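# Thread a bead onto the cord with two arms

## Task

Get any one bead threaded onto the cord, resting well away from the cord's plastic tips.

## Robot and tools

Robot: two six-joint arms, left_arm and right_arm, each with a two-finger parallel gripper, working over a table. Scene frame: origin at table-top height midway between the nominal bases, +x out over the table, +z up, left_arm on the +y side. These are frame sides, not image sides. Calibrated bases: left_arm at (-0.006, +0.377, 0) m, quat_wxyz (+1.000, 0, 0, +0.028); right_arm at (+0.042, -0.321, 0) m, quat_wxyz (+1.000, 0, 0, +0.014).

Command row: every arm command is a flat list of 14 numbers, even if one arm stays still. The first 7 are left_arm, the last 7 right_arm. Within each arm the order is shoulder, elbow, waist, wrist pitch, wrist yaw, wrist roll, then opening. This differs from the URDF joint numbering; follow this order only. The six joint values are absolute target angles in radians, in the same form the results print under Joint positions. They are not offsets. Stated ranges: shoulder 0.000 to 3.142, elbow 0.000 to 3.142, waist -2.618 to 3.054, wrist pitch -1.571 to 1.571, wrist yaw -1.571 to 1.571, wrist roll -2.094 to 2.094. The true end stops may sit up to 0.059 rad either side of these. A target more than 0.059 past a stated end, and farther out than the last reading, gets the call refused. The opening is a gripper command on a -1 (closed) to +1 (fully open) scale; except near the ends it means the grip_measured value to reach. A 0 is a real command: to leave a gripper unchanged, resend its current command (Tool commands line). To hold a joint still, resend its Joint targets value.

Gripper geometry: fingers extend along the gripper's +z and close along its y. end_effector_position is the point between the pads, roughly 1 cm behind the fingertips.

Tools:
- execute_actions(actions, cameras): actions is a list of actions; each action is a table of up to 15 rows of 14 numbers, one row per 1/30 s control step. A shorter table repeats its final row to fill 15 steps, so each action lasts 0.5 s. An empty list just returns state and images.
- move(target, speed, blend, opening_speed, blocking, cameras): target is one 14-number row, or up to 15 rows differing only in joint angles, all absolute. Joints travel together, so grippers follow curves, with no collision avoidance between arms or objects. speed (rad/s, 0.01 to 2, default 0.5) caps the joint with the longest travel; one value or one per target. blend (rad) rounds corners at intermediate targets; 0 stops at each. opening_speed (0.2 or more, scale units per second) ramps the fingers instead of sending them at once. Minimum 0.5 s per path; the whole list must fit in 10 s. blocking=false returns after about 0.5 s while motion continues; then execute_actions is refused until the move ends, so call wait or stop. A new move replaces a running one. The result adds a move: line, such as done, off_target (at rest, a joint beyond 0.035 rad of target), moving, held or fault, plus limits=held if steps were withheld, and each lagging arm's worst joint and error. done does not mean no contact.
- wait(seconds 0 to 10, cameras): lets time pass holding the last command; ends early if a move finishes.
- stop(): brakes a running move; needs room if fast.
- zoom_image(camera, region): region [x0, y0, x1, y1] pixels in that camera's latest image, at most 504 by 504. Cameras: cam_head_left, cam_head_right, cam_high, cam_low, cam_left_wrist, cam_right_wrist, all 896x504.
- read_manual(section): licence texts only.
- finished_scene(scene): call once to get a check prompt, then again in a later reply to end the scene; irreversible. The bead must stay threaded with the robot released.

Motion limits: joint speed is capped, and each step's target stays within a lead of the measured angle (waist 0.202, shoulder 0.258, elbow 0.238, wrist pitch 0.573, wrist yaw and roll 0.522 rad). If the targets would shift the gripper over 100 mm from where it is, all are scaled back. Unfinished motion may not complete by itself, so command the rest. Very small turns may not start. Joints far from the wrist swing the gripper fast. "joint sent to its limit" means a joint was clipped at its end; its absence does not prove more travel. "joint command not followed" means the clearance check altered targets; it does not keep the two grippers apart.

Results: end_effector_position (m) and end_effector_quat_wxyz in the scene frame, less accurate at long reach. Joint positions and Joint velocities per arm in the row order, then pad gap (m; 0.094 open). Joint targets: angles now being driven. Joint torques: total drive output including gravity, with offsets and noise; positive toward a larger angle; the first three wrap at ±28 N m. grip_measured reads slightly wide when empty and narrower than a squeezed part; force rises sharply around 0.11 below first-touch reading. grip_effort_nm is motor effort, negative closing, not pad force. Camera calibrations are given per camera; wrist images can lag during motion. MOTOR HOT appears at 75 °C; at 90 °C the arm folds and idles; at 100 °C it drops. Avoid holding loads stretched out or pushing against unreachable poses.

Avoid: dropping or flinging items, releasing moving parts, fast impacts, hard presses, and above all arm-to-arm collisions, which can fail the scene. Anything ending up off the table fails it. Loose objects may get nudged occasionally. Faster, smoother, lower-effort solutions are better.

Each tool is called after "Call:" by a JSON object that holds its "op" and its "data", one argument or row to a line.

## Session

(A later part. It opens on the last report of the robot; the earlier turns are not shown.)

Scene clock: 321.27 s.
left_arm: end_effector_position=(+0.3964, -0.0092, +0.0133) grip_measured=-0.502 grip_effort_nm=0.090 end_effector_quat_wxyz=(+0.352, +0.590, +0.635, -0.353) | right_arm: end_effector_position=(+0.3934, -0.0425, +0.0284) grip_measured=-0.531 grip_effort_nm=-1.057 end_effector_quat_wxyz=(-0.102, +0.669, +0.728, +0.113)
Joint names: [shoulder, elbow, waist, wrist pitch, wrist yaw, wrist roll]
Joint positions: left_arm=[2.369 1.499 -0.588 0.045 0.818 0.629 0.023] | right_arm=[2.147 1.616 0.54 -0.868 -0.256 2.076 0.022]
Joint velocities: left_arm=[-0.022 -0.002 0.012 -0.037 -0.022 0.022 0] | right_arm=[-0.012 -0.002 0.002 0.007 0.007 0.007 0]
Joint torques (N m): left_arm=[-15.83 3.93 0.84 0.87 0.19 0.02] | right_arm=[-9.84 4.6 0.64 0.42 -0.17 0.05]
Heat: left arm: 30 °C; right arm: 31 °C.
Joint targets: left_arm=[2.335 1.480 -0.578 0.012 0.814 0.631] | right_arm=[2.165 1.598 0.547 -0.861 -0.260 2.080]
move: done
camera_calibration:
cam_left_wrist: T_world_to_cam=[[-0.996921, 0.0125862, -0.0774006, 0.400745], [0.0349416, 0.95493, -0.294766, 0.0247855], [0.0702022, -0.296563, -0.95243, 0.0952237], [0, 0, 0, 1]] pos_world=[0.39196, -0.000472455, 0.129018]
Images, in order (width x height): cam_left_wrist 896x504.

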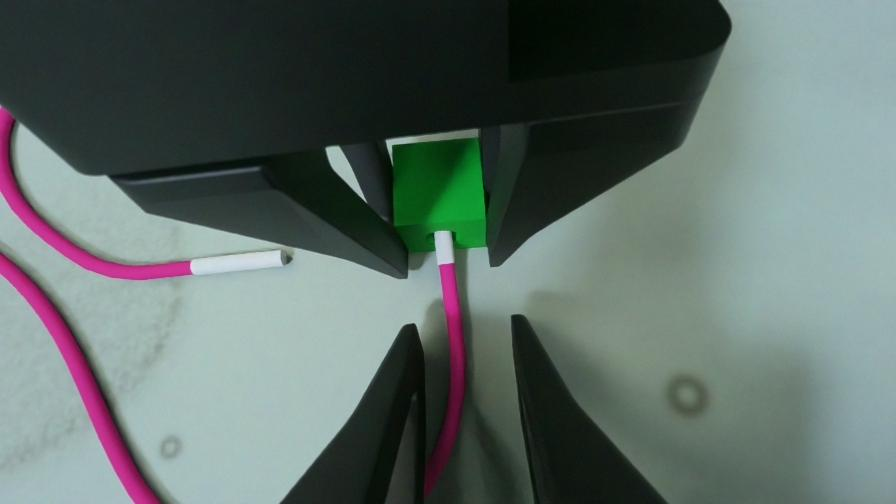

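Call:
{"op": "move", "data": {
  "target": [2.335,1.48,-0.578,0.012,0.814,0.631,-0.98,2.165,1.598,0.547,-0.861,-0.26,2.08,-0.72],
  "opening_speed": 0.6,
  "cameras": ["cam_left_wrist"]
}}

Call:
{"op": "zoom_image", "data": {
  "camera": "cam_left_wrist",
  "region": [380, 200, 620, 440]
}}

Scene clock: 350.73 s.
left_arm: end_effector_position=(+0.3973, -0.0079, +0.0130) grip_measured=-0.980 grip_effort_nm=-0.974 end_effector_quat_wxyz=(+0.353, +0.589, +0.636, -0.353) | right_arm: end_effector_position=(+0.3934, -0.0425, +0.0284) grip_measured=-0.531 grip_effort_nm=-1.053 end_effector_quat_wxyz=(-0.102, +0.669, +0.728, +0.113)
Joint names: [shoulder, elbow, waist, wrist pitch, wrist yaw, wrist roll]
Joint positions: left_arm=[2.369 1.498 -0.585 0.046 0.818 0.63 0.001] | right_arm=[2.147 1.616 0.54 -0.868 -0.256 2.076 0.022]
Joint velocities: left_arm=[0.007 -0.007 0.007 -0.007 -0.007 0.051 -0.001] | right_arm=[-0.032 0.007 0.007 0.051 -0.154 -0.051 -0.001]
Joint torques (N m): left_arm=[-15.83 4 0.55 0.83 0.19 -0.01] | right_arm=[-9.94 4.68 0.59 0.41 -0.17 0.07]
Heat: left arm: 30 °C; right arm: 31 °C.
Joint targets: left_arm=[2.335 1.480 -0.578 0.012 0.814 0.631] | right_arm=[2.165 1.598 0.547 -0.861 -0.260 2.080]
move: done
camera_calibration:
cam_left_wrist: T_world_to_cam=[[-0.996933, 0.0101818, -0.0775889, 0.401627], [0.0326959, 0.955005, -0.294784, 0.0243119], [0.0710963, -0.296416, -0.952409, 0.0949609], [0, 0, 0, 1]] pos_world=[0.392849, 0.000840666, 0.12877]
Images, in order (width x height): cam_left_wrist 896x504.

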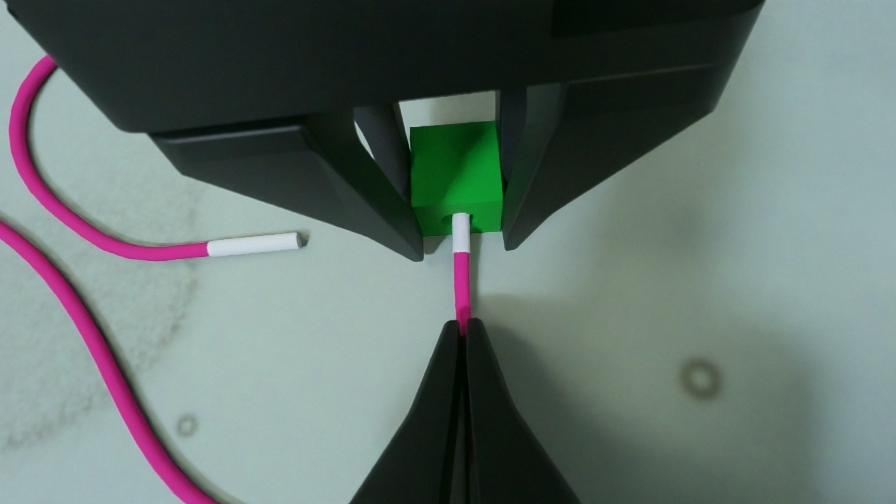

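Scaled by 2.100 from the camera's 896x504 image, which has a finer 1280x720 frame.

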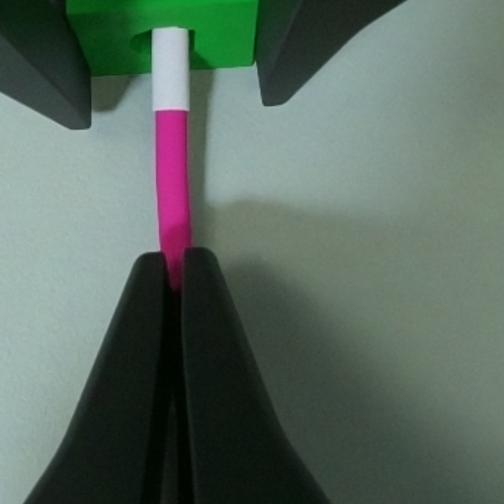

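Call:
{"op": "move", "data": {
  "target": [2.398,1.554,-0.618,0.012,0.776,0.60,-0.98,2.165,1.598,0.547,-0.861,-0.26,2.08,-0.72],
  "speed": 0.07,
  "cameras": ["cam_left_wrist"]
}}

Call:
{"op": "move", "data": {
  "target": [2.398,1.554,-0.618,0.012,0.776,0.60,-0.5,2.165,1.598,0.547,-0.861,-0.26,2.08,-0.72],
  "opening_speed": 0.8,
  "cameras": ["cam_left_wrist","cam_right_wrist"]
}}

Call:
{"op": "zoom_image", "data": {
  "camera": "cam_left_wrist",
  "region": [380, 200, 620, 440]
}}

Scene clock: 360.50 s.
left_arm: end_effector_position=(+0.3980, -0.0171, +0.0146) grip_measured=-0.977 grip_effort_nm=-0.930 end_effector_quat_wxyz=(+0.347, +0.587, +0.647, -0.341) | right_arm: end_effector_position=(+0.3934, -0.0425, +0.0284) grip_measured=-0.531 grip_effort_nm=-1.057 end_effector_quat_wxyz=(-0.102, +0.669, +0.728, +0.113)
Joint names: [shoulder, elbow, waist, wrist pitch, wrist yaw, wrist roll]
Joint positions: left_arm=[2.369 1.527 -0.61 0.018 0.77 0.606 0.001] | right_arm=[2.147 1.616 0.54 -0.868 -0.256 2.076 0.022]
Joint velocities: left_arm=[-0.017 0.002 -0.002 0.095 -0.037 -0.022 -0.002] | right_arm=[0.007 0.002 -0.007 0.022 0.007 0.022 0]
Joint torques (N m): left_arm=[-10.58 7.54 -0.68 1.1 0.27 -0.08] | right_arm=[-9.83 4.64 0.59 0.42 -0.18 0.05]
Heat: left arm: 30 °C; right arm: 31 °C.
Joint targets: left_arm=[2.398 1.554 -0.618 0.012 0.776 0.600] | right_arm=[2.165 1.598 0.547 -0.861 -0.260 2.080]
move: done
camera_calibration:
cam_left_wrist: T_world_to_cam=[[-0.99707, -0.0075455, -0.0761264, 0.402266], [0.0131003, 0.963583, -0.26709, 0.041125], [0.0753694, -0.267305, -0.96066, 0.092597], [0, 0, 0, 1]] pos_world=[0.393569, -0.0118404, 0.130561]
Images, in order (width x height): cam_left_wrist 896x504.

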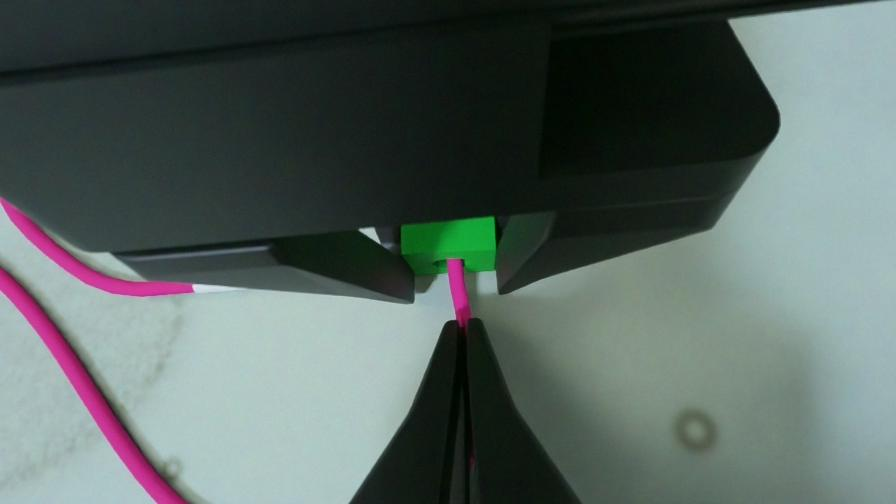

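Scene clock: 361.30 s.
left_arm: end_effector_position=(+0.3980, -0.0170, +0.0145) grip_measured=-0.502 grip_effort_nm=0.100 end_effector_quat_wxyz=(+0.347, +0.587, +0.647, -0.341) | right_arm: end_effector_position=(+0.3934, -0.0425, +0.0284) grip_measured=-0.531 grip_effort_nm=-1.053 end_effector_quat_wxyz=(-0.102, +0.669, +0.728, +0.113)
Joint names: [shoulder, elbow, waist, wrist pitch, wrist yaw, wrist roll]
Joint positions: left_arm=[2.369 1.527 -0.61 0.017 0.769 0.606 0.023] | right_arm=[2.147 1.616 0.54 -0.868 -0.256 2.076 0.022]
Joint velocities: left_arm=[-0.037 -0.002 -0.012 0.037 0.081 -0.051 0] | right_arm=[0.017 -0.007 0.002 0.007 -0.007 0.007 -0.001]
Joint torques (N m): left_arm=[-10.58 7.56 -0.66 1.1 0.29 -0.07] | right_arm=[-9.87 4.6 0.59 0.41 -0.19 0.05]
Heat: left arm: 30 °C; right arm: 31 °C.
Joint targets: left_arm=[2.398 1.554 -0.618 0.012 0.776 0.600] | right_arm=[2.165 1.598 0.547 -0.861 -0.260 2.080]
move: done
camera_calibration:
cam_left_wrist: T_world_to_cam=[[-0.997138, -0.00839948, -0.0751342, 0.402263], [0.0119463, 0.963818, -0.266293, 0.0414268], [0.0746524, -0.266428, -0.960959, 0.0927643], [0, 0, 0, 1]] pos_world=[0.393692, -0.0118341, 0.130398]
cam_right_wrist: T_world_to_cam=[[-0.999867, 0.0161284, 0.00257279, 0.395829], [0.0102622, 0.497862, 0.867196, 0.0176278], [0.0127056, 0.867106, -0.497961, 0.16189], [0, 0, 0, 1]] pos_world=[0.393538, -0.155536, 0.0643097]
Images, in order (width x height): cam_left_wrist 896x504, cam_right_wrist 896x504.

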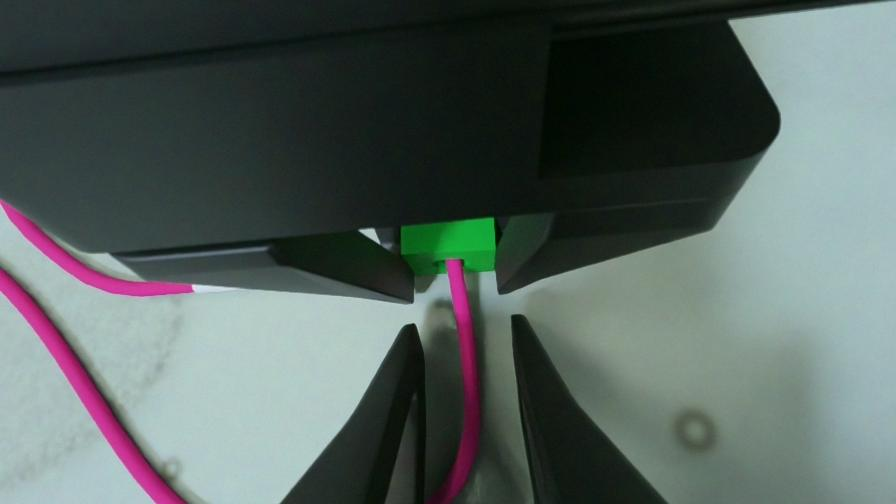

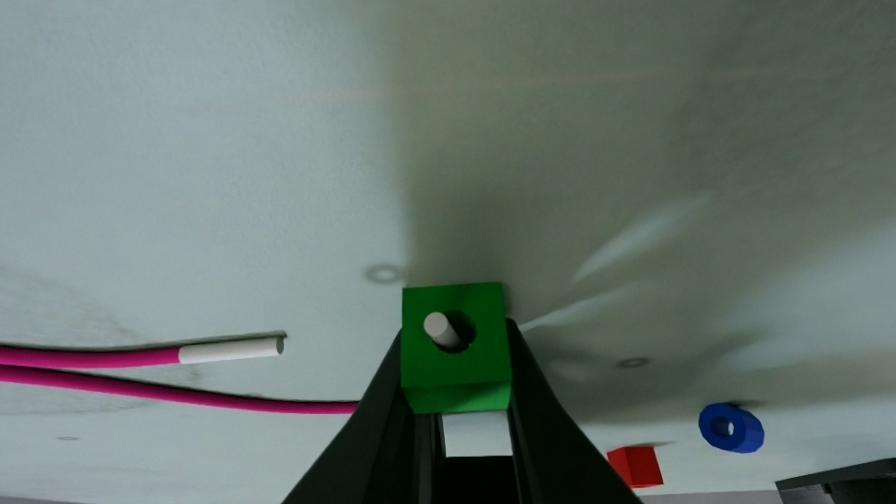

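Scaled by 2.100 from the camera's 896x504 image, which has a finer 1280x720 frame.

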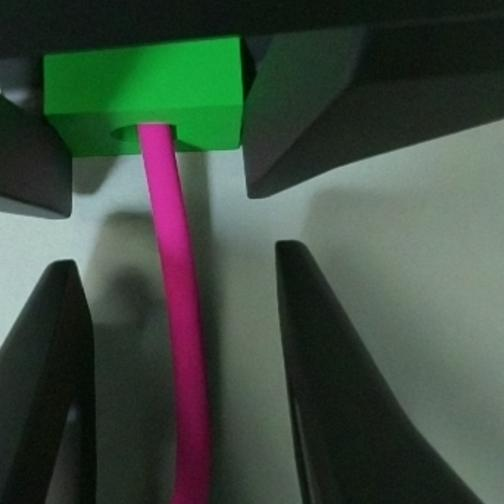

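Call:
{"op": "move", "data": {
  "target": [2.33,1.465,-0.574,0.012,0.819,0.637,-0.5,2.165,1.598,0.547,-0.861,-0.26,2.08,-0.72],
  "speed": 0.15,
  "cameras": []
}}

Call:
{"op": "move", "data": {
  "target": [2.33,1.465,-0.574,0.012,0.819,0.637,-0.98,2.165,1.598,0.547,-0.861,-0.26,2.08,-0.72],
  "opening_speed": 0.6,
  "cameras": ["cam_left_wrist"]
}}

Scene clock: 368.67 s.
left_arm: end_effector_position=(+0.3939, -0.0071, +0.0131) grip_measured=-0.502 grip_effort_nm=0.085 end_effector_quat_wxyz=(+0.352, +0.591, +0.632, -0.357) | right_arm: end_effector_position=(+0.3934, -0.0425, +0.0284) grip_measured=-0.531 grip_effort_nm=-1.053 end_effector_quat_wxyz=(-0.102, +0.669, +0.728, +0.113)
Joint names: [shoulder, elbow, waist, wrist pitch, wrist yaw, wrist roll]
Joint positions: left_arm=[2.364 1.485 -0.585 0.05 0.829 0.636 0.023] | right_arm=[2.147 1.616 0.54 -0.868 -0.256 2.076 0.022]
Joint velocities: left_arm=[-0.007 -0.007 -0.002 -0.007 -0.051 0.007 0] | right_arm=[0.007 0.002 0.022 -0.051 0.007 0.007 -0.001]
Joint torques (N m): left_arm=[-15.75 3.82 0.87 0.81 0.15 0.02] | right_arm=[-9.85 4.57 0.59 0.42 -0.18 0.04]
Heat: left arm: 30 °C; right arm: 31 °C.
Joint targets: left_arm=[2.330 1.465 -0.574 0.012 0.819 0.637] | right_arm=[2.165 1.598 0.547 -0.861 -0.260 2.080]
move: off_target (left_arm); left_arm: the wrist pitch is farthest, 0.038 rad from its target
No camera images: "cameras" was empty.

Scene clock: 369.80 s.
left_arm: end_effector_position=(+0.3951, -0.0056, +0.0128) grip_measured=-0.976 grip_effort_nm=-0.965 end_effector_quat_wxyz=(+0.352, +0.590, +0.633, -0.356) | right_arm: end_effector_position=(+0.3934, -0.0425, +0.0284) grip_measured=-0.531 grip_effort_nm=-1.053 end_effector_quat_wxyz=(-0.102, +0.669, +0.728, +0.113)
Joint names: [shoulder, elbow, waist, wrist pitch, wrist yaw, wrist roll]
Joint positions: left_arm=[2.364 1.484 -0.581 0.051 0.829 0.636 0.001] | right_arm=[2.147 1.616 0.54 -0.868 -0.256 2.076 0.022]
Joint velocities: left_arm=[-0.012 0.012 -0.002 -0.007 0.022 -0.007 -0.002] | right_arm=[-0.007 -0.007 -0.007 0.022 -0.037 0.007 0]
Joint torques (N m): left_arm=[-15.73 3.84 0.58 0.8 0.15 0] | right_arm=[-9.85 4.64 0.57 0.42 -0.2 0.06]
Heat: left arm: 30 °C; right arm: 31 °C.
Joint targets: left_arm=[2.330 1.465 -0.574 0.012 0.819 0.637] | right_arm=[2.165 1.598 0.547 -0.861 -0.260 2.080]
move: off_target (left_arm); left_arm: the wrist pitch is farthest, 0.039 rad from its target
camera_calibration:
cam_left_wrist: T_world_to_cam=[[-0.996967, 0.0160195, -0.0761597, 0.399375], [0.0381812, 0.953404, -0.29927, 0.0200511], [0.0678169, -0.30127, -0.951124, 0.0968266], [0, 0, 0, 1]] pos_world=[0.390832, 0.00365635, 0.128511]
Images, in order (width x height): cam_left_wrist 896x504.

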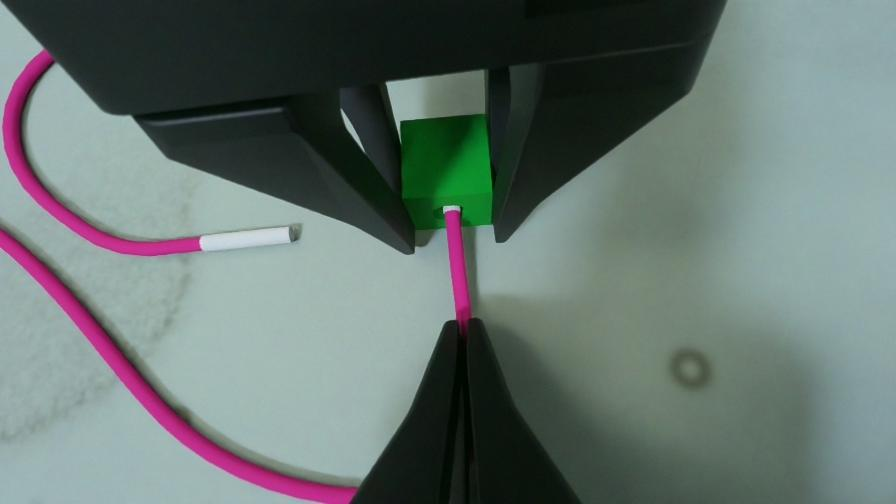

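Call:
{"op": "move", "data": {
  "target": [2.398,1.554,-0.618,0.012,0.776,0.60,-0.98,2.165,1.598,0.547,-0.861,-0.26,2.08,-0.72],
  "speed": 0.07,
  "cameras": ["cam_left_wrist"]
}}

Call:
{"op": "move", "data": {
  "target": [2.398,1.554,-0.618,0.012,0.776,0.60,-0.5,2.165,1.598,0.547,-0.861,-0.26,2.08,-0.72],
  "opening_speed": 0.8,
  "cameras": ["cam_right_wrist"]
}}

Call:
{"op": "move", "data": {
  "target": [2.33,1.465,-0.574,0.012,0.819,0.637,-0.5,2.165,1.598,0.547,-0.861,-0.26,2.08,-0.72],
  "speed": 0.15,
  "cameras": ["cam_left_wrist"]
}}

Call:
{"op": "move", "data": {
  "target": [2.33,1.465,-0.574,0.012,0.819,0.637,-0.98,2.165,1.598,0.547,-0.861,-0.26,2.08,-0.72],
  "opening_speed": 0.6,
  "cameras": ["cam_left_wrist"]
}}

Scene clock: 378.40 s.
left_arm: end_effector_position=(+0.3979, -0.0171, +0.0139) grip_measured=-0.980 grip_effort_nm=-1.033 end_effector_quat_wxyz=(+0.347, +0.587, +0.647, -0.341) | right_arm: end_effector_position=(+0.3934, -0.0425, +0.0284) grip_measured=-0.531 grip_effort_nm=-1.053 end_effector_quat_wxyz=(-0.102, +0.669, +0.728, +0.113)
Joint names: [shoulder, elbow, waist, wrist pitch, wrist yaw, wrist roll]
Joint positions: left_arm=[2.371 1.527 -0.61 0.019 0.772 0.607 0.001] | right_arm=[2.147 1.616 0.54 -0.868 -0.256 2.076 0.022]
Joint velocities: left_arm=[-0.007 -0.007 -0.002 -0.022 -0.022 -0.022 -0.001] | right_arm=[-0.002 0.012 0.002 -0.007 0.022 -0.051 -0.001]
Joint torques (N m): left_arm=[-10.74 7.53 -0.69 1.08 0.26 -0.06] | right_arm=[-9.92 4.56 0.54 0.42 -0.18 0.04]
Heat: left arm: 31 °C; right arm: 31 °C.
Joint targets: left_arm=[2.398 1.554 -0.618 0.012 0.776 0.600] | right_arm=[2.165 1.598 0.547 -0.861 -0.260 2.080]
move: done
camera_calibration:
cam_left_wrist: T_world_to_cam=[[-0.997145, -0.00673308, -0.0752112, 0.402153], [0.01368, 0.963428, -0.267617, 0.0406373], [0.0742624, -0.267882, -0.960585, 0.0923607], [0, 0, 0, 1]] pos_world=[0.39359, -0.0117016, 0.129842]
Images, in order (width x height): cam_left_wrist 896x504.

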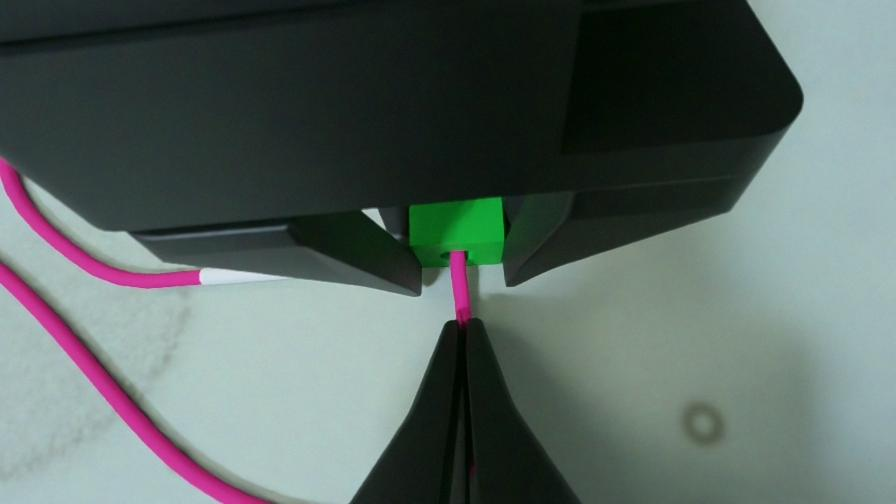

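Scene clock: 379.23 s.
left_arm: end_effector_position=(+0.3978, -0.0177, +0.0143) grip_measured=-0.502 grip_effort_nm=0.095 end_effector_quat_wxyz=(+0.347, +0.588, +0.646, -0.342) | right_arm: end_effector_position=(+0.3934, -0.0425, +0.0284) grip_measured=-0.531 grip_effort_nm=-1.057 end_effector_quat_wxyz=(-0.102, +0.669, +0.728, +0.113)
Joint names: [shoulder, elbow, waist, wrist pitch, wrist yaw, wrist roll]
Joint positions: left_arm=[2.371 1.528 -0.611 0.019 0.772 0.606 0.023] | right_arm=[2.147 1.616 0.54 -0.868 -0.256 2.076 0.022]
Joint velocities: left_arm=[-0.007 -0.002 -0.007 0.022 -0.066 -0.022 0] | right_arm=[-0.017 -0.002 -0.017 -0.007 0.11 0.007 0.001]
Joint torques (N m): left_arm=[-10.73 7.46 -0.61 1.09 0.26 -0.07] | right_arm=[-9.88 4.63 0.54 0.4 -0.17 0.05]
Heat: left arm: 31 °C; right arm: 31 °C.
Joint targets: left_arm=[2.398 1.554 -0.618 0.012 0.776 0.600] | right_arm=[2.165 1.598 0.547 -0.861 -0.260 2.080]
move: done
camera_calibration:
cam_right_wrist: T_world_to_cam=[[-0.999867, 0.0161284, 0.00257279, 0.395829], [0.0102622, 0.497862, 0.867196, 0.0176278], [0.0127056, 0.867106, -0.497961, 0.16189], [0, 0, 0, 1]] pos_world=[0.393538, -0.155536, 0.0643097]
Images, in order (width x height): cam_right_wrist 896x504.

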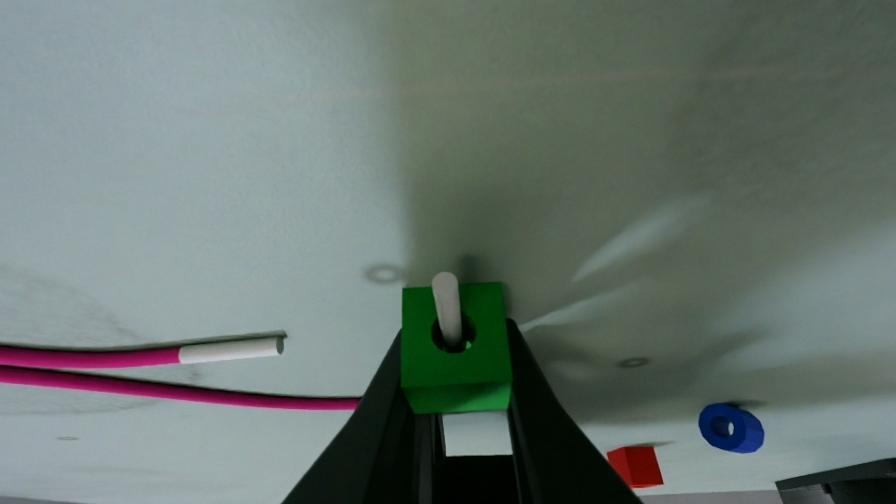

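Scene clock: 380.23 s.
left_arm: end_effector_position=(+0.3939, -0.0071, +0.0131) grip_measured=-0.502 grip_effort_nm=0.095 end_effector_quat_wxyz=(+0.352, +0.591, +0.632, -0.357) | right_arm: end_effector_position=(+0.3934, -0.0425, +0.0284) grip_measured=-0.531 grip_effort_nm=-1.057 end_effector_quat_wxyz=(-0.102, +0.669, +0.728, +0.113)
Joint names: [shoulder, elbow, waist, wrist pitch, wrist yaw, wrist roll]
Joint positions: left_arm=[2.364 1.485 -0.585 0.05 0.829 0.636 0.023] | right_arm=[2.147 1.616 0.54 -0.868 -0.256 2.076 0.022]
Joint velocities: left_arm=[-0.002 -0.002 0.012 0.037 -0.007 -0.095 0] | right_arm=[-0.017 -0.012 -0.007 -0.066 -0.051 0.007 0.001]
Joint torques (N m): left_arm=[-15.75 3.78 0.87 0.79 0.15 -0.04] | right_arm=[-9.89 4.64 0.55 0.42 -0.18 0.06]
Heat: left arm: 31 °C; right arm: 31 °C.
Joint targets: left_arm=[2.330 1.465 -0.574 0.012 0.819 0.637] | right_arm=[2.165 1.598 0.547 -0.861 -0.260 2.080]
move: off_target (left_arm); left_arm: the wrist pitch is farthest, 0.038 rad from its target
camera_calibration:
cam_left_wrist: T_world_to_cam=[[-0.996916, 0.0194763, -0.0760259, 0.398199], [0.0414763, 0.953132, -0.299699, 0.0202903], [0.0666257, -0.301927, -0.951, 0.0971543], [0, 0, 0, 1]] pos_world=[0.389656, 0.00223878, 0.128748]
Images, in order (width x height): cam_left_wrist 896x504.

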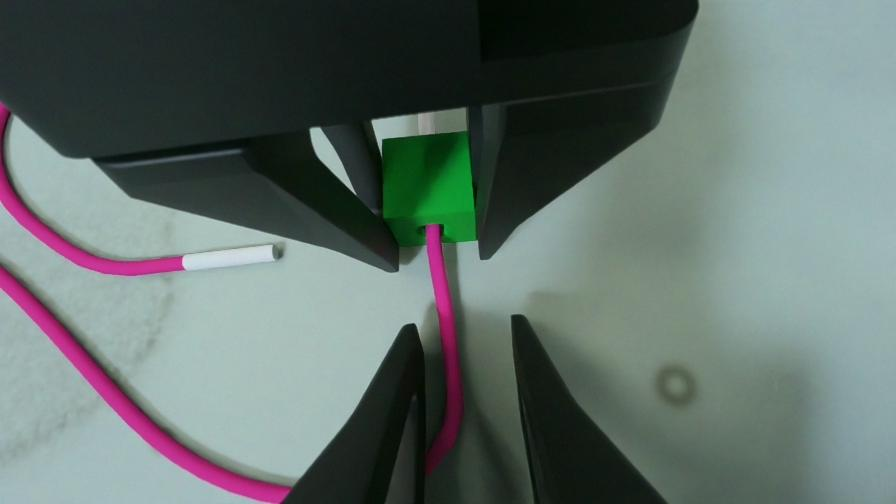

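Scene clock: 381.23 s.
left_arm: end_effector_position=(+0.3961, -0.0050, +0.0130) grip_measured=-0.966 grip_effort_nm=-0.926 end_effector_quat_wxyz=(+0.353, +0.589, +0.634, -0.355) | right_arm: end_effector_position=(+0.3934, -0.0425, +0.0284) grip_measured=-0.531 grip_effort_nm=-1.057 end_effector_quat_wxyz=(-0.102, +0.669, +0.728, +0.113)
Joint names: [shoulder, elbow, waist, wrist pitch, wrist yaw, wrist roll]
Joint positions: left_arm=[2.364 1.485 -0.579 0.051 0.828 0.636 0.002] | right_arm=[2.147 1.616 0.54 -0.868 -0.256 2.076 0.022]
Joint velocities: left_arm=[-0.022 -0.007 0.017 -0.066 0.037 -0.051 -0.002] | right_arm=[-0.012 0.007 -0.002 -0.037 -0.007 0.066 0]
Joint torques (N m): left_arm=[-15.76 3.77 0.43 0.8 0.16 0] | right_arm=[-9.88 4.62 0.65 0.41 -0.18 0.05]
Heat: left arm: 31 °C; right arm: 31 °C.
Joint targets: left_arm=[2.330 1.465 -0.574 0.012 0.819 0.637] | right_arm=[2.165 1.598 0.547 -0.861 -0.260 2.080]
move: off_target (left_arm); left_arm: the wrist pitch is farthest, 0.039 rad from its target
camera_calibration:
cam_left_wrist: T_world_to_cam=[[-0.996938, 0.0138501, -0.0769605, 0.400341], [0.0363564, 0.953444, -0.299372, 0.0201558], [0.0692312, -0.301253, -0.951028, 0.096609], [0, 0, 0, 1]] pos_world=[0.391694, 0.00434154, 0.128722]
Images, in order (width x height): cam_left_wrist 896x504.

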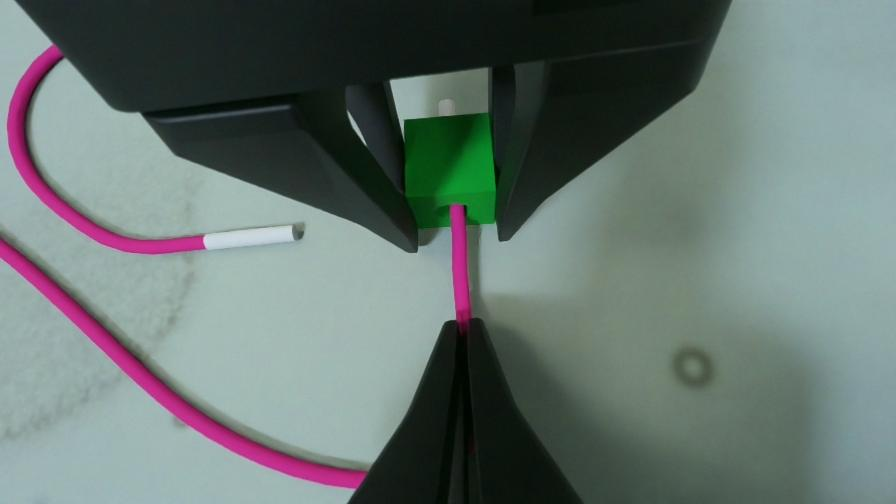

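Working well. Repeat.

Call:
{"op": "move", "data": {
  "target": [2.398,1.554,-0.618,0.012,0.776,0.60,-0.98,2.165,1.598,0.547,-0.861,-0.26,2.08,-0.72],
  "speed": 0.08,
  "cameras": []
}}

Call:
{"op": "move", "data": {
  "target": [2.398,1.554,-0.618,0.012,0.776,0.60,-0.5,2.165,1.598,0.547,-0.861,-0.26,2.08,-0.72],
  "opening_speed": 0.8,
  "cameras": ["cam_right_wrist"]
}}

Call:
{"op": "move", "data": {
  "target": [2.33,1.465,-0.574,0.012,0.819,0.637,-0.5,2.165,1.598,0.547,-0.861,-0.26,2.08,-0.72],
  "speed": 0.15,
  "cameras": ["cam_left_wrist"]
}}

Call:
{"op": "move", "data": {
  "target": [2.33,1.465,-0.574,0.012,0.819,0.637,-0.98,2.165,1.598,0.547,-0.861,-0.26,2.08,-0.72],
  "opening_speed": 0.6,
  "cameras": ["cam_left_wrist"]
}}

Scene clock: 392.93 s.
left_arm: end_effector_position=(+0.3981, -0.0172, +0.0141) grip_measured=-0.972 grip_effort_nm=-1.028 end_effector_quat_wxyz=(+0.347, +0.588, +0.646, -0.341) | right_arm: end_effector_position=(+0.3934, -0.0425, +0.0284) grip_measured=-0.531 grip_effort_nm=-1.057 end_effector_quat_wxyz=(-0.102, +0.669, +0.728, +0.113)
Joint names: [shoulder, elbow, waist, wrist pitch, wrist yaw, wrist roll]
Joint positions: left_arm=[2.371 1.527 -0.61 0.019 0.772 0.607 0.001] | right_arm=[2.147 1.616 0.54 -0.868 -0.256 2.076 0.022]
Joint velocities: left_arm=[0.007 0.002 -0.017 0.037 0.037 0.022 0] | right_arm=[-0.017 -0.002 -0.002 0.066 -0.066 -0.066 0]
Joint torques (N m): left_arm=[-10.74 7.53 -0.72 1.09 0.26 -0.07] | right_arm=[-9.83 4.67 0.59 0.41 -0.18 0.04]
Heat: left arm: 31 °C; right arm: 31 °C.
Joint targets: left_arm=[2.398 1.554 -0.618 0.012 0.776 0.600] | right_arm=[2.165 1.598 0.547 -0.861 -0.260 2.080]
move: done
No camera images: "cameras" was empty.

Scene clock: 393.77 s.
left_arm: end_effector_position=(+0.3978, -0.0178, +0.0144) grip_measured=-0.502 grip_effort_nm=0.095 end_effector_quat_wxyz=(+0.347, +0.588, +0.646, -0.342) | right_arm: end_effector_position=(+0.3934, -0.0425, +0.0284) grip_measured=-0.531 grip_effort_nm=-1.057 end_effector_quat_wxyz=(-0.102, +0.669, +0.728, +0.113)
Joint names: [shoulder, elbow, waist, wrist pitch, wrist yaw, wrist roll]
Joint positions: left_arm=[2.371 1.528 -0.611 0.019 0.772 0.606 0.023] | right_arm=[2.147 1.616 0.54 -0.868 -0.256 2.076 0.022]
Joint velocities: left_arm=[-0.007 0.002 -0.012 -0.051 -0.007 -0.007 0] | right_arm=[0.017 0.002 0.017 -0.081 -0.007 -0.007 0.001]
Joint torques (N m): left_arm=[-10.76 7.46 -0.61 1.08 0.27 -0.07] | right_arm=[-9.87 4.64 0.59 0.42 -0.19 0.05]
Heat: left arm: 31 °C; right arm: 31 °C.
Joint targets: left_arm=[2.398 1.554 -0.618 0.012 0.776 0.600] | right_arm=[2.165 1.598 0.547 -0.861 -0.260 2.080]
move: done
camera_calibration:
cam_right_wrist: T_world_to_cam=[[-0.999867, 0.0161284, 0.00257279, 0.395829], [0.0102622, 0.497862, 0.867196, 0.0176278], [0.0127056, 0.867106, -0.497961, 0.16189], [0, 0, 0, 1]] pos_world=[0.393538, -0.155536, 0.0643097]
Images, in order (width x height): cam_right_wrist 896x504.

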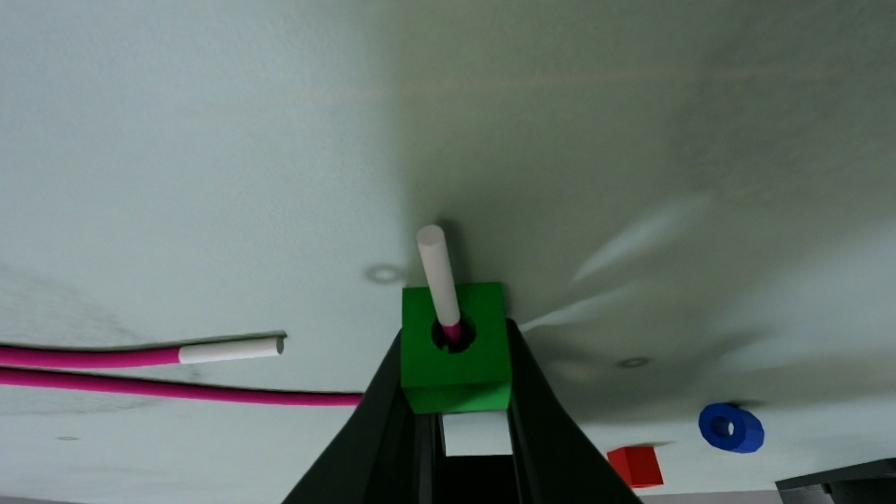

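Scene clock: 394.80 s.
left_arm: end_effector_position=(+0.3933, -0.0074, +0.0133) grip_measured=-0.502 grip_effort_nm=0.085 end_effector_quat_wxyz=(+0.352, +0.591, +0.632, -0.357) | right_arm: end_effector_position=(+0.3934, -0.0425, +0.0284) grip_measured=-0.531 grip_effort_nm=-1.057 end_effector_quat_wxyz=(-0.102, +0.669, +0.728, +0.113)
Joint names: [shoulder, elbow, waist, wrist pitch, wrist yaw, wrist roll]
Joint positions: left_arm=[2.363 1.484 -0.586 0.05 0.83 0.636 0.023] | right_arm=[2.147 1.616 0.54 -0.868 -0.256 2.076 0.022]
Joint velocities: left_arm=[-0.012 0.002 0.007 0.066 -0.11 0.022 0] | right_arm=[-0.012 -0.027 -0.017 0.051 -0.022 -0.051 0]
Joint torques (N m): left_arm=[-15.69 3.84 0.91 0.8 0.14 0.02] | right_arm=[-9.87 4.62 0.57 0.42 -0.18 0.05]
Heat: left arm: 31 °C; right arm: 31 °C.
Joint targets: left_arm=[2.330 1.465 -0.574 0.012 0.819 0.637] | right_arm=[2.165 1.598 0.547 -0.861 -0.260 2.080]
move: off_target (left_arm); left_arm: the wrist pitch is farthest, 0.038 rad from its target
camera_calibration:
cam_left_wrist: T_world_to_cam=[[-0.996882, 0.0209042, -0.0760827, 0.3977], [0.0428902, 0.952927, -0.300151, 0.0200913], [0.0662269, -0.302478, -0.950853, 0.0974623], [0, 0, 0, 1]] pos_world=[0.389144, 0.0020211, 0.128961]
Images, in order (width x height): cam_left_wrist 896x504.

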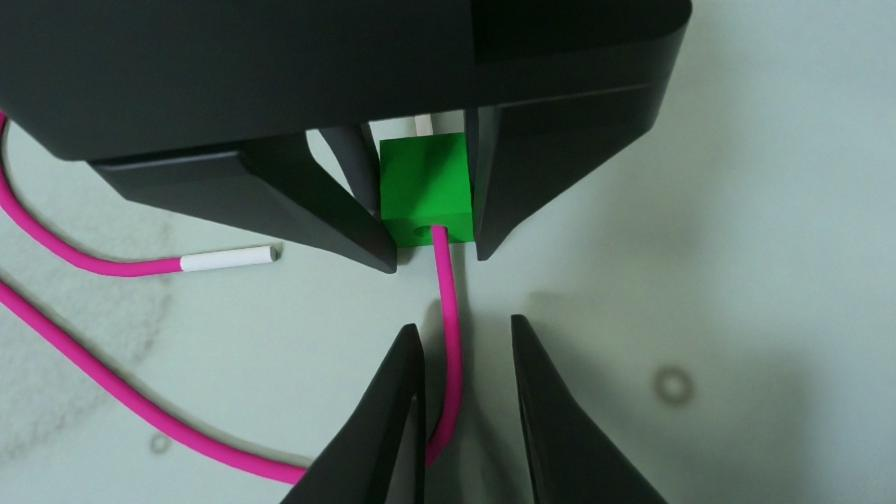

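Scene clock: 395.97 s.
left_arm: end_effector_position=(+0.3962, -0.0047, +0.0134) grip_measured=-0.979 grip_effort_nm=-0.979 end_effector_quat_wxyz=(+0.354, +0.590, +0.633, -0.356) | right_arm: end_effector_position=(+0.3935, -0.0424, +0.0284) grip_measured=-0.531 grip_effort_nm=-1.057 end_effector_quat_wxyz=(-0.102, +0.669, +0.728, +0.114)
Joint names: [shoulder, elbow, waist, wrist pitch, wrist yaw, wrist roll]
Joint positions: left_arm=[2.363 1.484 -0.579 0.052 0.829 0.637 0.001] | right_arm=[2.147 1.616 0.54 -0.868 -0.256 2.076 0.022]
Joint velocities: left_arm=[0.012 0.022 -0.017 0.037 -0.051 -0.051 -0.001] | right_arm=[0.012 -0.002 -0.012 0.007 -0.066 -0.037 0]
Joint torques (N m): left_arm=[-15.69 3.85 0.39 0.79 0.15 -0.02] | right_arm=[-9.85 4.63 0.59 0.4 -0.19 0.05]
Heat: left arm: 31 °C; right arm: 31 °C.
Joint targets: left_arm=[2.330 1.465 -0.574 0.012 0.819 0.637] | right_arm=[2.165 1.598 0.547 -0.861 -0.260 2.080]
move: off_target (left_arm); left_arm: the wrist pitch is farthest, 0.040 rad from its target
camera_calibration:
cam_left_wrist: T_world_to_cam=[[-0.996834, 0.0143457, -0.0782049, 0.400447], [0.03728, 0.953099, -0.300354, 0.0196596], [0.0702282, -0.302318, -0.950616, 0.0966085], [0, 0, 0, 1]] pos_world=[0.391662, 0.0047243, 0.129059]
Images, in order (width x height): cam_left_wrist 896x504.

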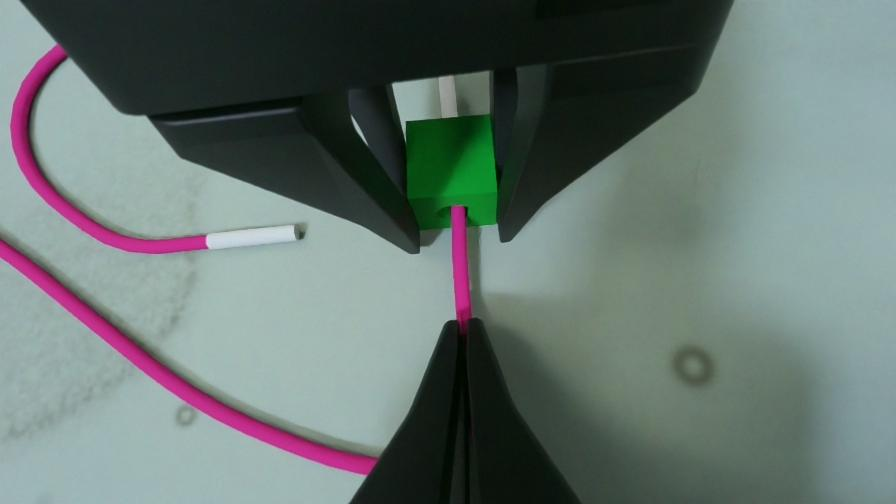

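Call:
{"op": "move", "data": {
  "target": [2.398,1.554,-0.618,0.012,0.776,0.60,-0.98,2.165,1.598,0.547,-0.861,-0.26,2.08,-0.72],
  "speed": 0.08,
  "cameras": []
}}

Call:
{"op": "move", "data": {
  "target": [2.398,1.554,-0.618,0.012,0.776,0.60,-0.5,2.165,1.598,0.547,-0.861,-0.26,2.08,-0.72],
  "opening_speed": 0.8,
  "cameras": ["cam_right_wrist"]
}}

Call:
{"op": "move", "data": {
  "target": [2.33,1.465,-0.574,0.012,0.819,0.637,-0.5,2.165,1.598,0.547,-0.861,-0.26,2.08,-0.72],
  "speed": 0.15,
  "cameras": ["cam_left_wrist"]
}}

Call:
{"op": "move", "data": {
  "target": [2.33,1.465,-0.574,0.012,0.819,0.637,-0.98,2.165,1.598,0.547,-0.861,-0.26,2.08,-0.72],
  "opening_speed": 0.6,
  "cameras": ["cam_left_wrist"]
}}

Call:
{"op": "move", "data": {
  "target": [2.398,1.554,-0.618,0.012,0.776,0.60,-0.98,2.165,1.598,0.547,-0.861,-0.26,2.08,-0.72],
  "speed": 0.08,
  "cameras": ["cam_right_wrist"]
}}

Scene clock: 407.73 s.
left_arm: end_effector_position=(+0.3980, -0.0173, +0.0144) grip_measured=-0.979 grip_effort_nm=-0.974 end_effector_quat_wxyz=(+0.347, +0.588, +0.646, -0.342) | right_arm: end_effector_position=(+0.3935, -0.0424, +0.0284) grip_measured=-0.531 grip_effort_nm=-1.053 end_effector_quat_wxyz=(-0.102, +0.669, +0.728, +0.114)
Joint names: [shoulder, elbow, waist, wrist pitch, wrist yaw, wrist roll]
Joint positions: left_arm=[2.37 1.527 -0.61 0.02 0.773 0.607 0.001] | right_arm=[2.147 1.616 0.54 -0.868 -0.256 2.076 0.022]
Joint velocities: left_arm=[0.017 0.017 -0.012 0.007 0.007 -0.051 -0.002] | right_arm=[-0.022 -0.002 0.007 0.037 0.051 -0.037 0]
Joint torques (N m): left_arm=[-10.7 7.54 -0.68 1.08 0.25 -0.06] | right_arm=[-9.88 4.67 0.57 0.42 -0.18 0.06]
Heat: left arm: 31 °C; right arm: 31 °C.
Joint targets: left_arm=[2.398 1.554 -0.618 0.012 0.776 0.600] | right_arm=[2.165 1.598 0.547 -0.861 -0.260 2.080]
move: done
No camera images: "cameras" was empty.

Scene clock: 408.57 s.
left_arm: end_effector_position=(+0.3979, -0.0175, +0.0144) grip_measured=-0.502 grip_effort_nm=0.095 end_effector_quat_wxyz=(+0.347, +0.588, +0.646, -0.341) | right_arm: end_effector_position=(+0.3935, -0.0424, +0.0284) grip_measured=-0.531 grip_effort_nm=-1.057 end_effector_quat_wxyz=(-0.102, +0.669, +0.728, +0.114)
Joint names: [shoulder, elbow, waist, wrist pitch, wrist yaw, wrist roll]
Joint positions: left_arm=[2.37 1.528 -0.61 0.019 0.772 0.606 0.023] | right_arm=[2.147 1.616 0.54 -0.868 -0.256 2.076 0.022]
Joint velocities: left_arm=[0.017 -0.007 0.007 -0.022 -0.051 -0.007 0] | right_arm=[-0.022 0.002 -0.012 -0.037 -0.081 -0.051 0.001]
Joint torques (N m): left_arm=[-10.71 7.49 -0.62 1.08 0.26 -0.07] | right_arm=[-9.84 4.57 0.54 0.41 -0.19 0.06]
Heat: left arm: 31 °C; right arm: 31 °C.
Joint targets: left_arm=[2.398 1.554 -0.618 0.012 0.776 0.600] | right_arm=[2.165 1.598 0.547 -0.861 -0.260 2.080]
move: done
camera_calibration:
cam_right_wrist: T_world_to_cam=[[-0.999868, 0.0161275, 0.00193613, 0.395999], [0.0097042, 0.497506, 0.867406, 0.0177487], [0.0130258, 0.867311, -0.497597, 0.161691], [0, 0, 0, 1]] pos_world=[0.393669, -0.155453, 0.0642948]
Images, in order (width x height): cam_right_wrist 896x504.

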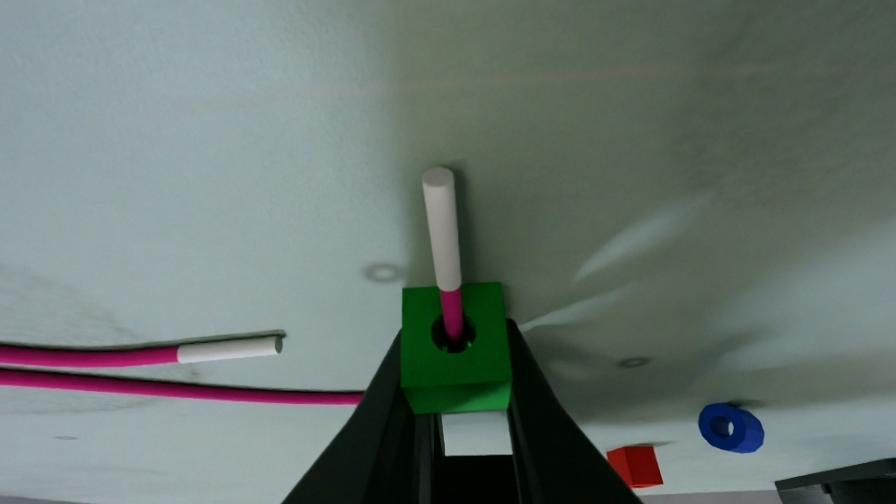

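Scene clock: 409.60 s.
left_arm: end_effector_position=(+0.3931, -0.0075, +0.0132) grip_measured=-0.502 grip_effort_nm=0.090 end_effector_quat_wxyz=(+0.352, +0.591, +0.632, -0.357) | right_arm: end_effector_position=(+0.3935, -0.0424, +0.0284) grip_measured=-0.531 grip_effort_nm=-1.057 end_effector_quat_wxyz=(-0.102, +0.669, +0.728, +0.114)
Joint names: [shoulder, elbow, waist, wrist pitch, wrist yaw, wrist roll]
Joint positions: left_arm=[2.363 1.484 -0.586 0.05 0.83 0.636 0.023] | right_arm=[2.147 1.616 0.54 -0.868 -0.256 2.076 0.022]
Joint velocities: left_arm=[-0.017 -0.022 0.007 0.007 0.051 0.007 0.001] | right_arm=[-0.012 -0.012 -0.002 0.066 0.022 -0.051 0.001]
Joint torques (N m): left_arm=[-15.68 3.85 0.98 0.8 0.15 -0.01] | right_arm=[-9.85 4.63 0.61 0.41 -0.2 0.05]
Heat: left arm: 31 °C; right arm: 31 °C.
Joint targets: left_arm=[2.330 1.465 -0.574 0.012 0.819 0.637] | right_arm=[2.165 1.598 0.547 -0.861 -0.260 2.080]
move: off_target (left_arm); left_arm: the wrist pitch is farthest, 0.038 rad from its target
camera_calibration:
cam_left_wrist: T_world_to_cam=[[-0.996899, 0.0212991, -0.0757504, 0.397512], [0.0431549, 0.952968, -0.299981, 0.0200983], [0.0657984, -0.30232, -0.950933, 0.0975611], [0, 0, 0, 1]] pos_world=[0.388993, 0.00187504, 0.128915]
Images, in order (width x height): cam_left_wrist 896x504.

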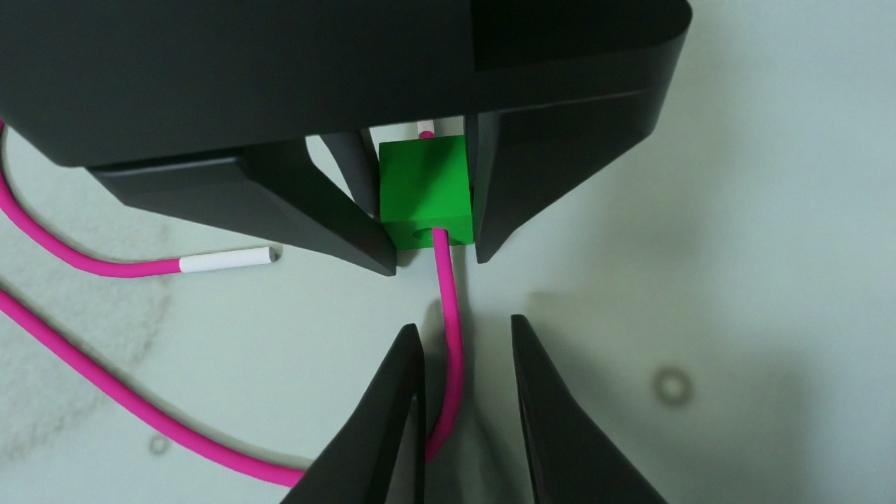

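Scene clock: 410.60 s.
left_arm: end_effector_position=(+0.3953, -0.0053, +0.0134) grip_measured=-0.963 grip_effort_nm=-0.930 end_effector_quat_wxyz=(+0.353, +0.590, +0.633, -0.356) | right_arm: end_effector_position=(+0.3935, -0.0424, +0.0284) grip_measured=-0.531 grip_effort_nm=-1.057 end_effector_quat_wxyz=(-0.102, +0.669, +0.728, +0.114)
Joint names: [shoulder, elbow, waist, wrist pitch, wrist yaw, wrist roll]
Joint positions: left_arm=[2.363 1.484 -0.58 0.05 0.83 0.637 0.002] | right_arm=[2.147 1.616 0.54 -0.868 -0.256 2.076 0.022]
Joint velocities: left_arm=[0.012 0.002 0.017 0.037 -0.022 -0.022 -0.003] | right_arm=[0.012 -0.012 -0.002 -0.022 -0.007 0.081 0]
Joint torques (N m): left_arm=[-15.65 3.82 0.49 0.81 0.15 -0.01] | right_arm=[-9.83 4.62 0.59 0.41 -0.19 0.06]
Heat: left arm: 31 °C; right arm: 31 °C.
Joint targets: left_arm=[2.330 1.465 -0.574 0.012 0.819 0.637] | right_arm=[2.165 1.598 0.547 -0.861 -0.260 2.080]
move: off_target (left_arm); left_arm: the wrist pitch is farthest, 0.038 rad from its target
camera_calibration:
cam_left_wrist: T_world_to_cam=[[-0.996936, 0.0164369, -0.0764697, 0.399604], [0.0387679, 0.952968, -0.300581, 0.0196691], [0.0679326, -0.302625, -0.950686, 0.0973602], [0, 0, 0, 1]] pos_world=[0.391003, 0.00415135, 0.129029]
Images, in order (width x height): cam_left_wrist 896x504.

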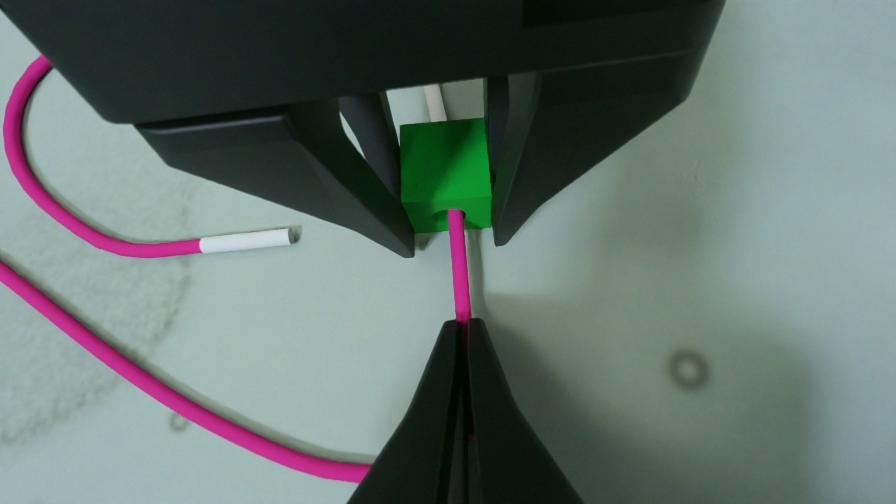

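Scene clock: 412.03 s.
left_arm: end_effector_position=(+0.3979, -0.0171, +0.0139) grip_measured=-0.969 grip_effort_nm=-1.028 end_effector_quat_wxyz=(+0.347, +0.587, +0.647, -0.341) | right_arm: end_effector_position=(+0.3935, -0.0424, +0.0284) grip_measured=-0.531 grip_effort_nm=-1.057 end_effector_quat_wxyz=(-0.102, +0.669, +0.728, +0.114)
Joint names: [shoulder, elbow, waist, wrist pitch, wrist yaw, wrist roll]
Joint positions: left_arm=[2.371 1.527 -0.61 0.019 0.772 0.607 0.001] | right_arm=[2.147 1.616 0.54 -0.868 -0.256 2.076 0.022]
Joint velocities: left_arm=[-0.012 -0.007 -0.002 -0.051 -0.051 -0.066 -0.001] | right_arm=[0.007 0.012 0.002 -0.022 -0.022 0.051 -0.001]
Joint torques (N m): left_arm=[-10.77 7.53 -0.66 1.08 0.26 -0.07] | right_arm=[-9.96 4.59 0.59 0.42 -0.17 0.04]
Heat: left arm: 31 °C; right arm: 31 °C.
Joint targets: left_arm=[2.398 1.554 -0.618 0.012 0.776 0.600] | right_arm=[2.165 1.598 0.547 -0.861 -0.260 2.080]
move: done
camera_calibration:
cam_right_wrist: T_world_to_cam=[[-0.999868, 0.0161275, 0.00193613, 0.395999], [0.0097042, 0.497506, 0.867406, 0.0177487], [0.0130258, 0.867311, -0.497597, 0.161691], [0, 0, 0, 1]] pos_world=[0.393669, -0.155453, 0.0642948]
Images, in order (width x height): cam_right_wrist 896x504.

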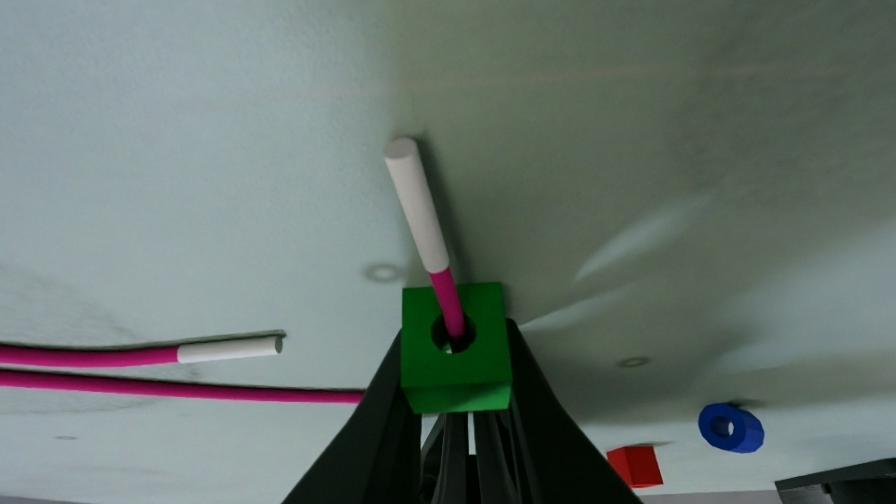

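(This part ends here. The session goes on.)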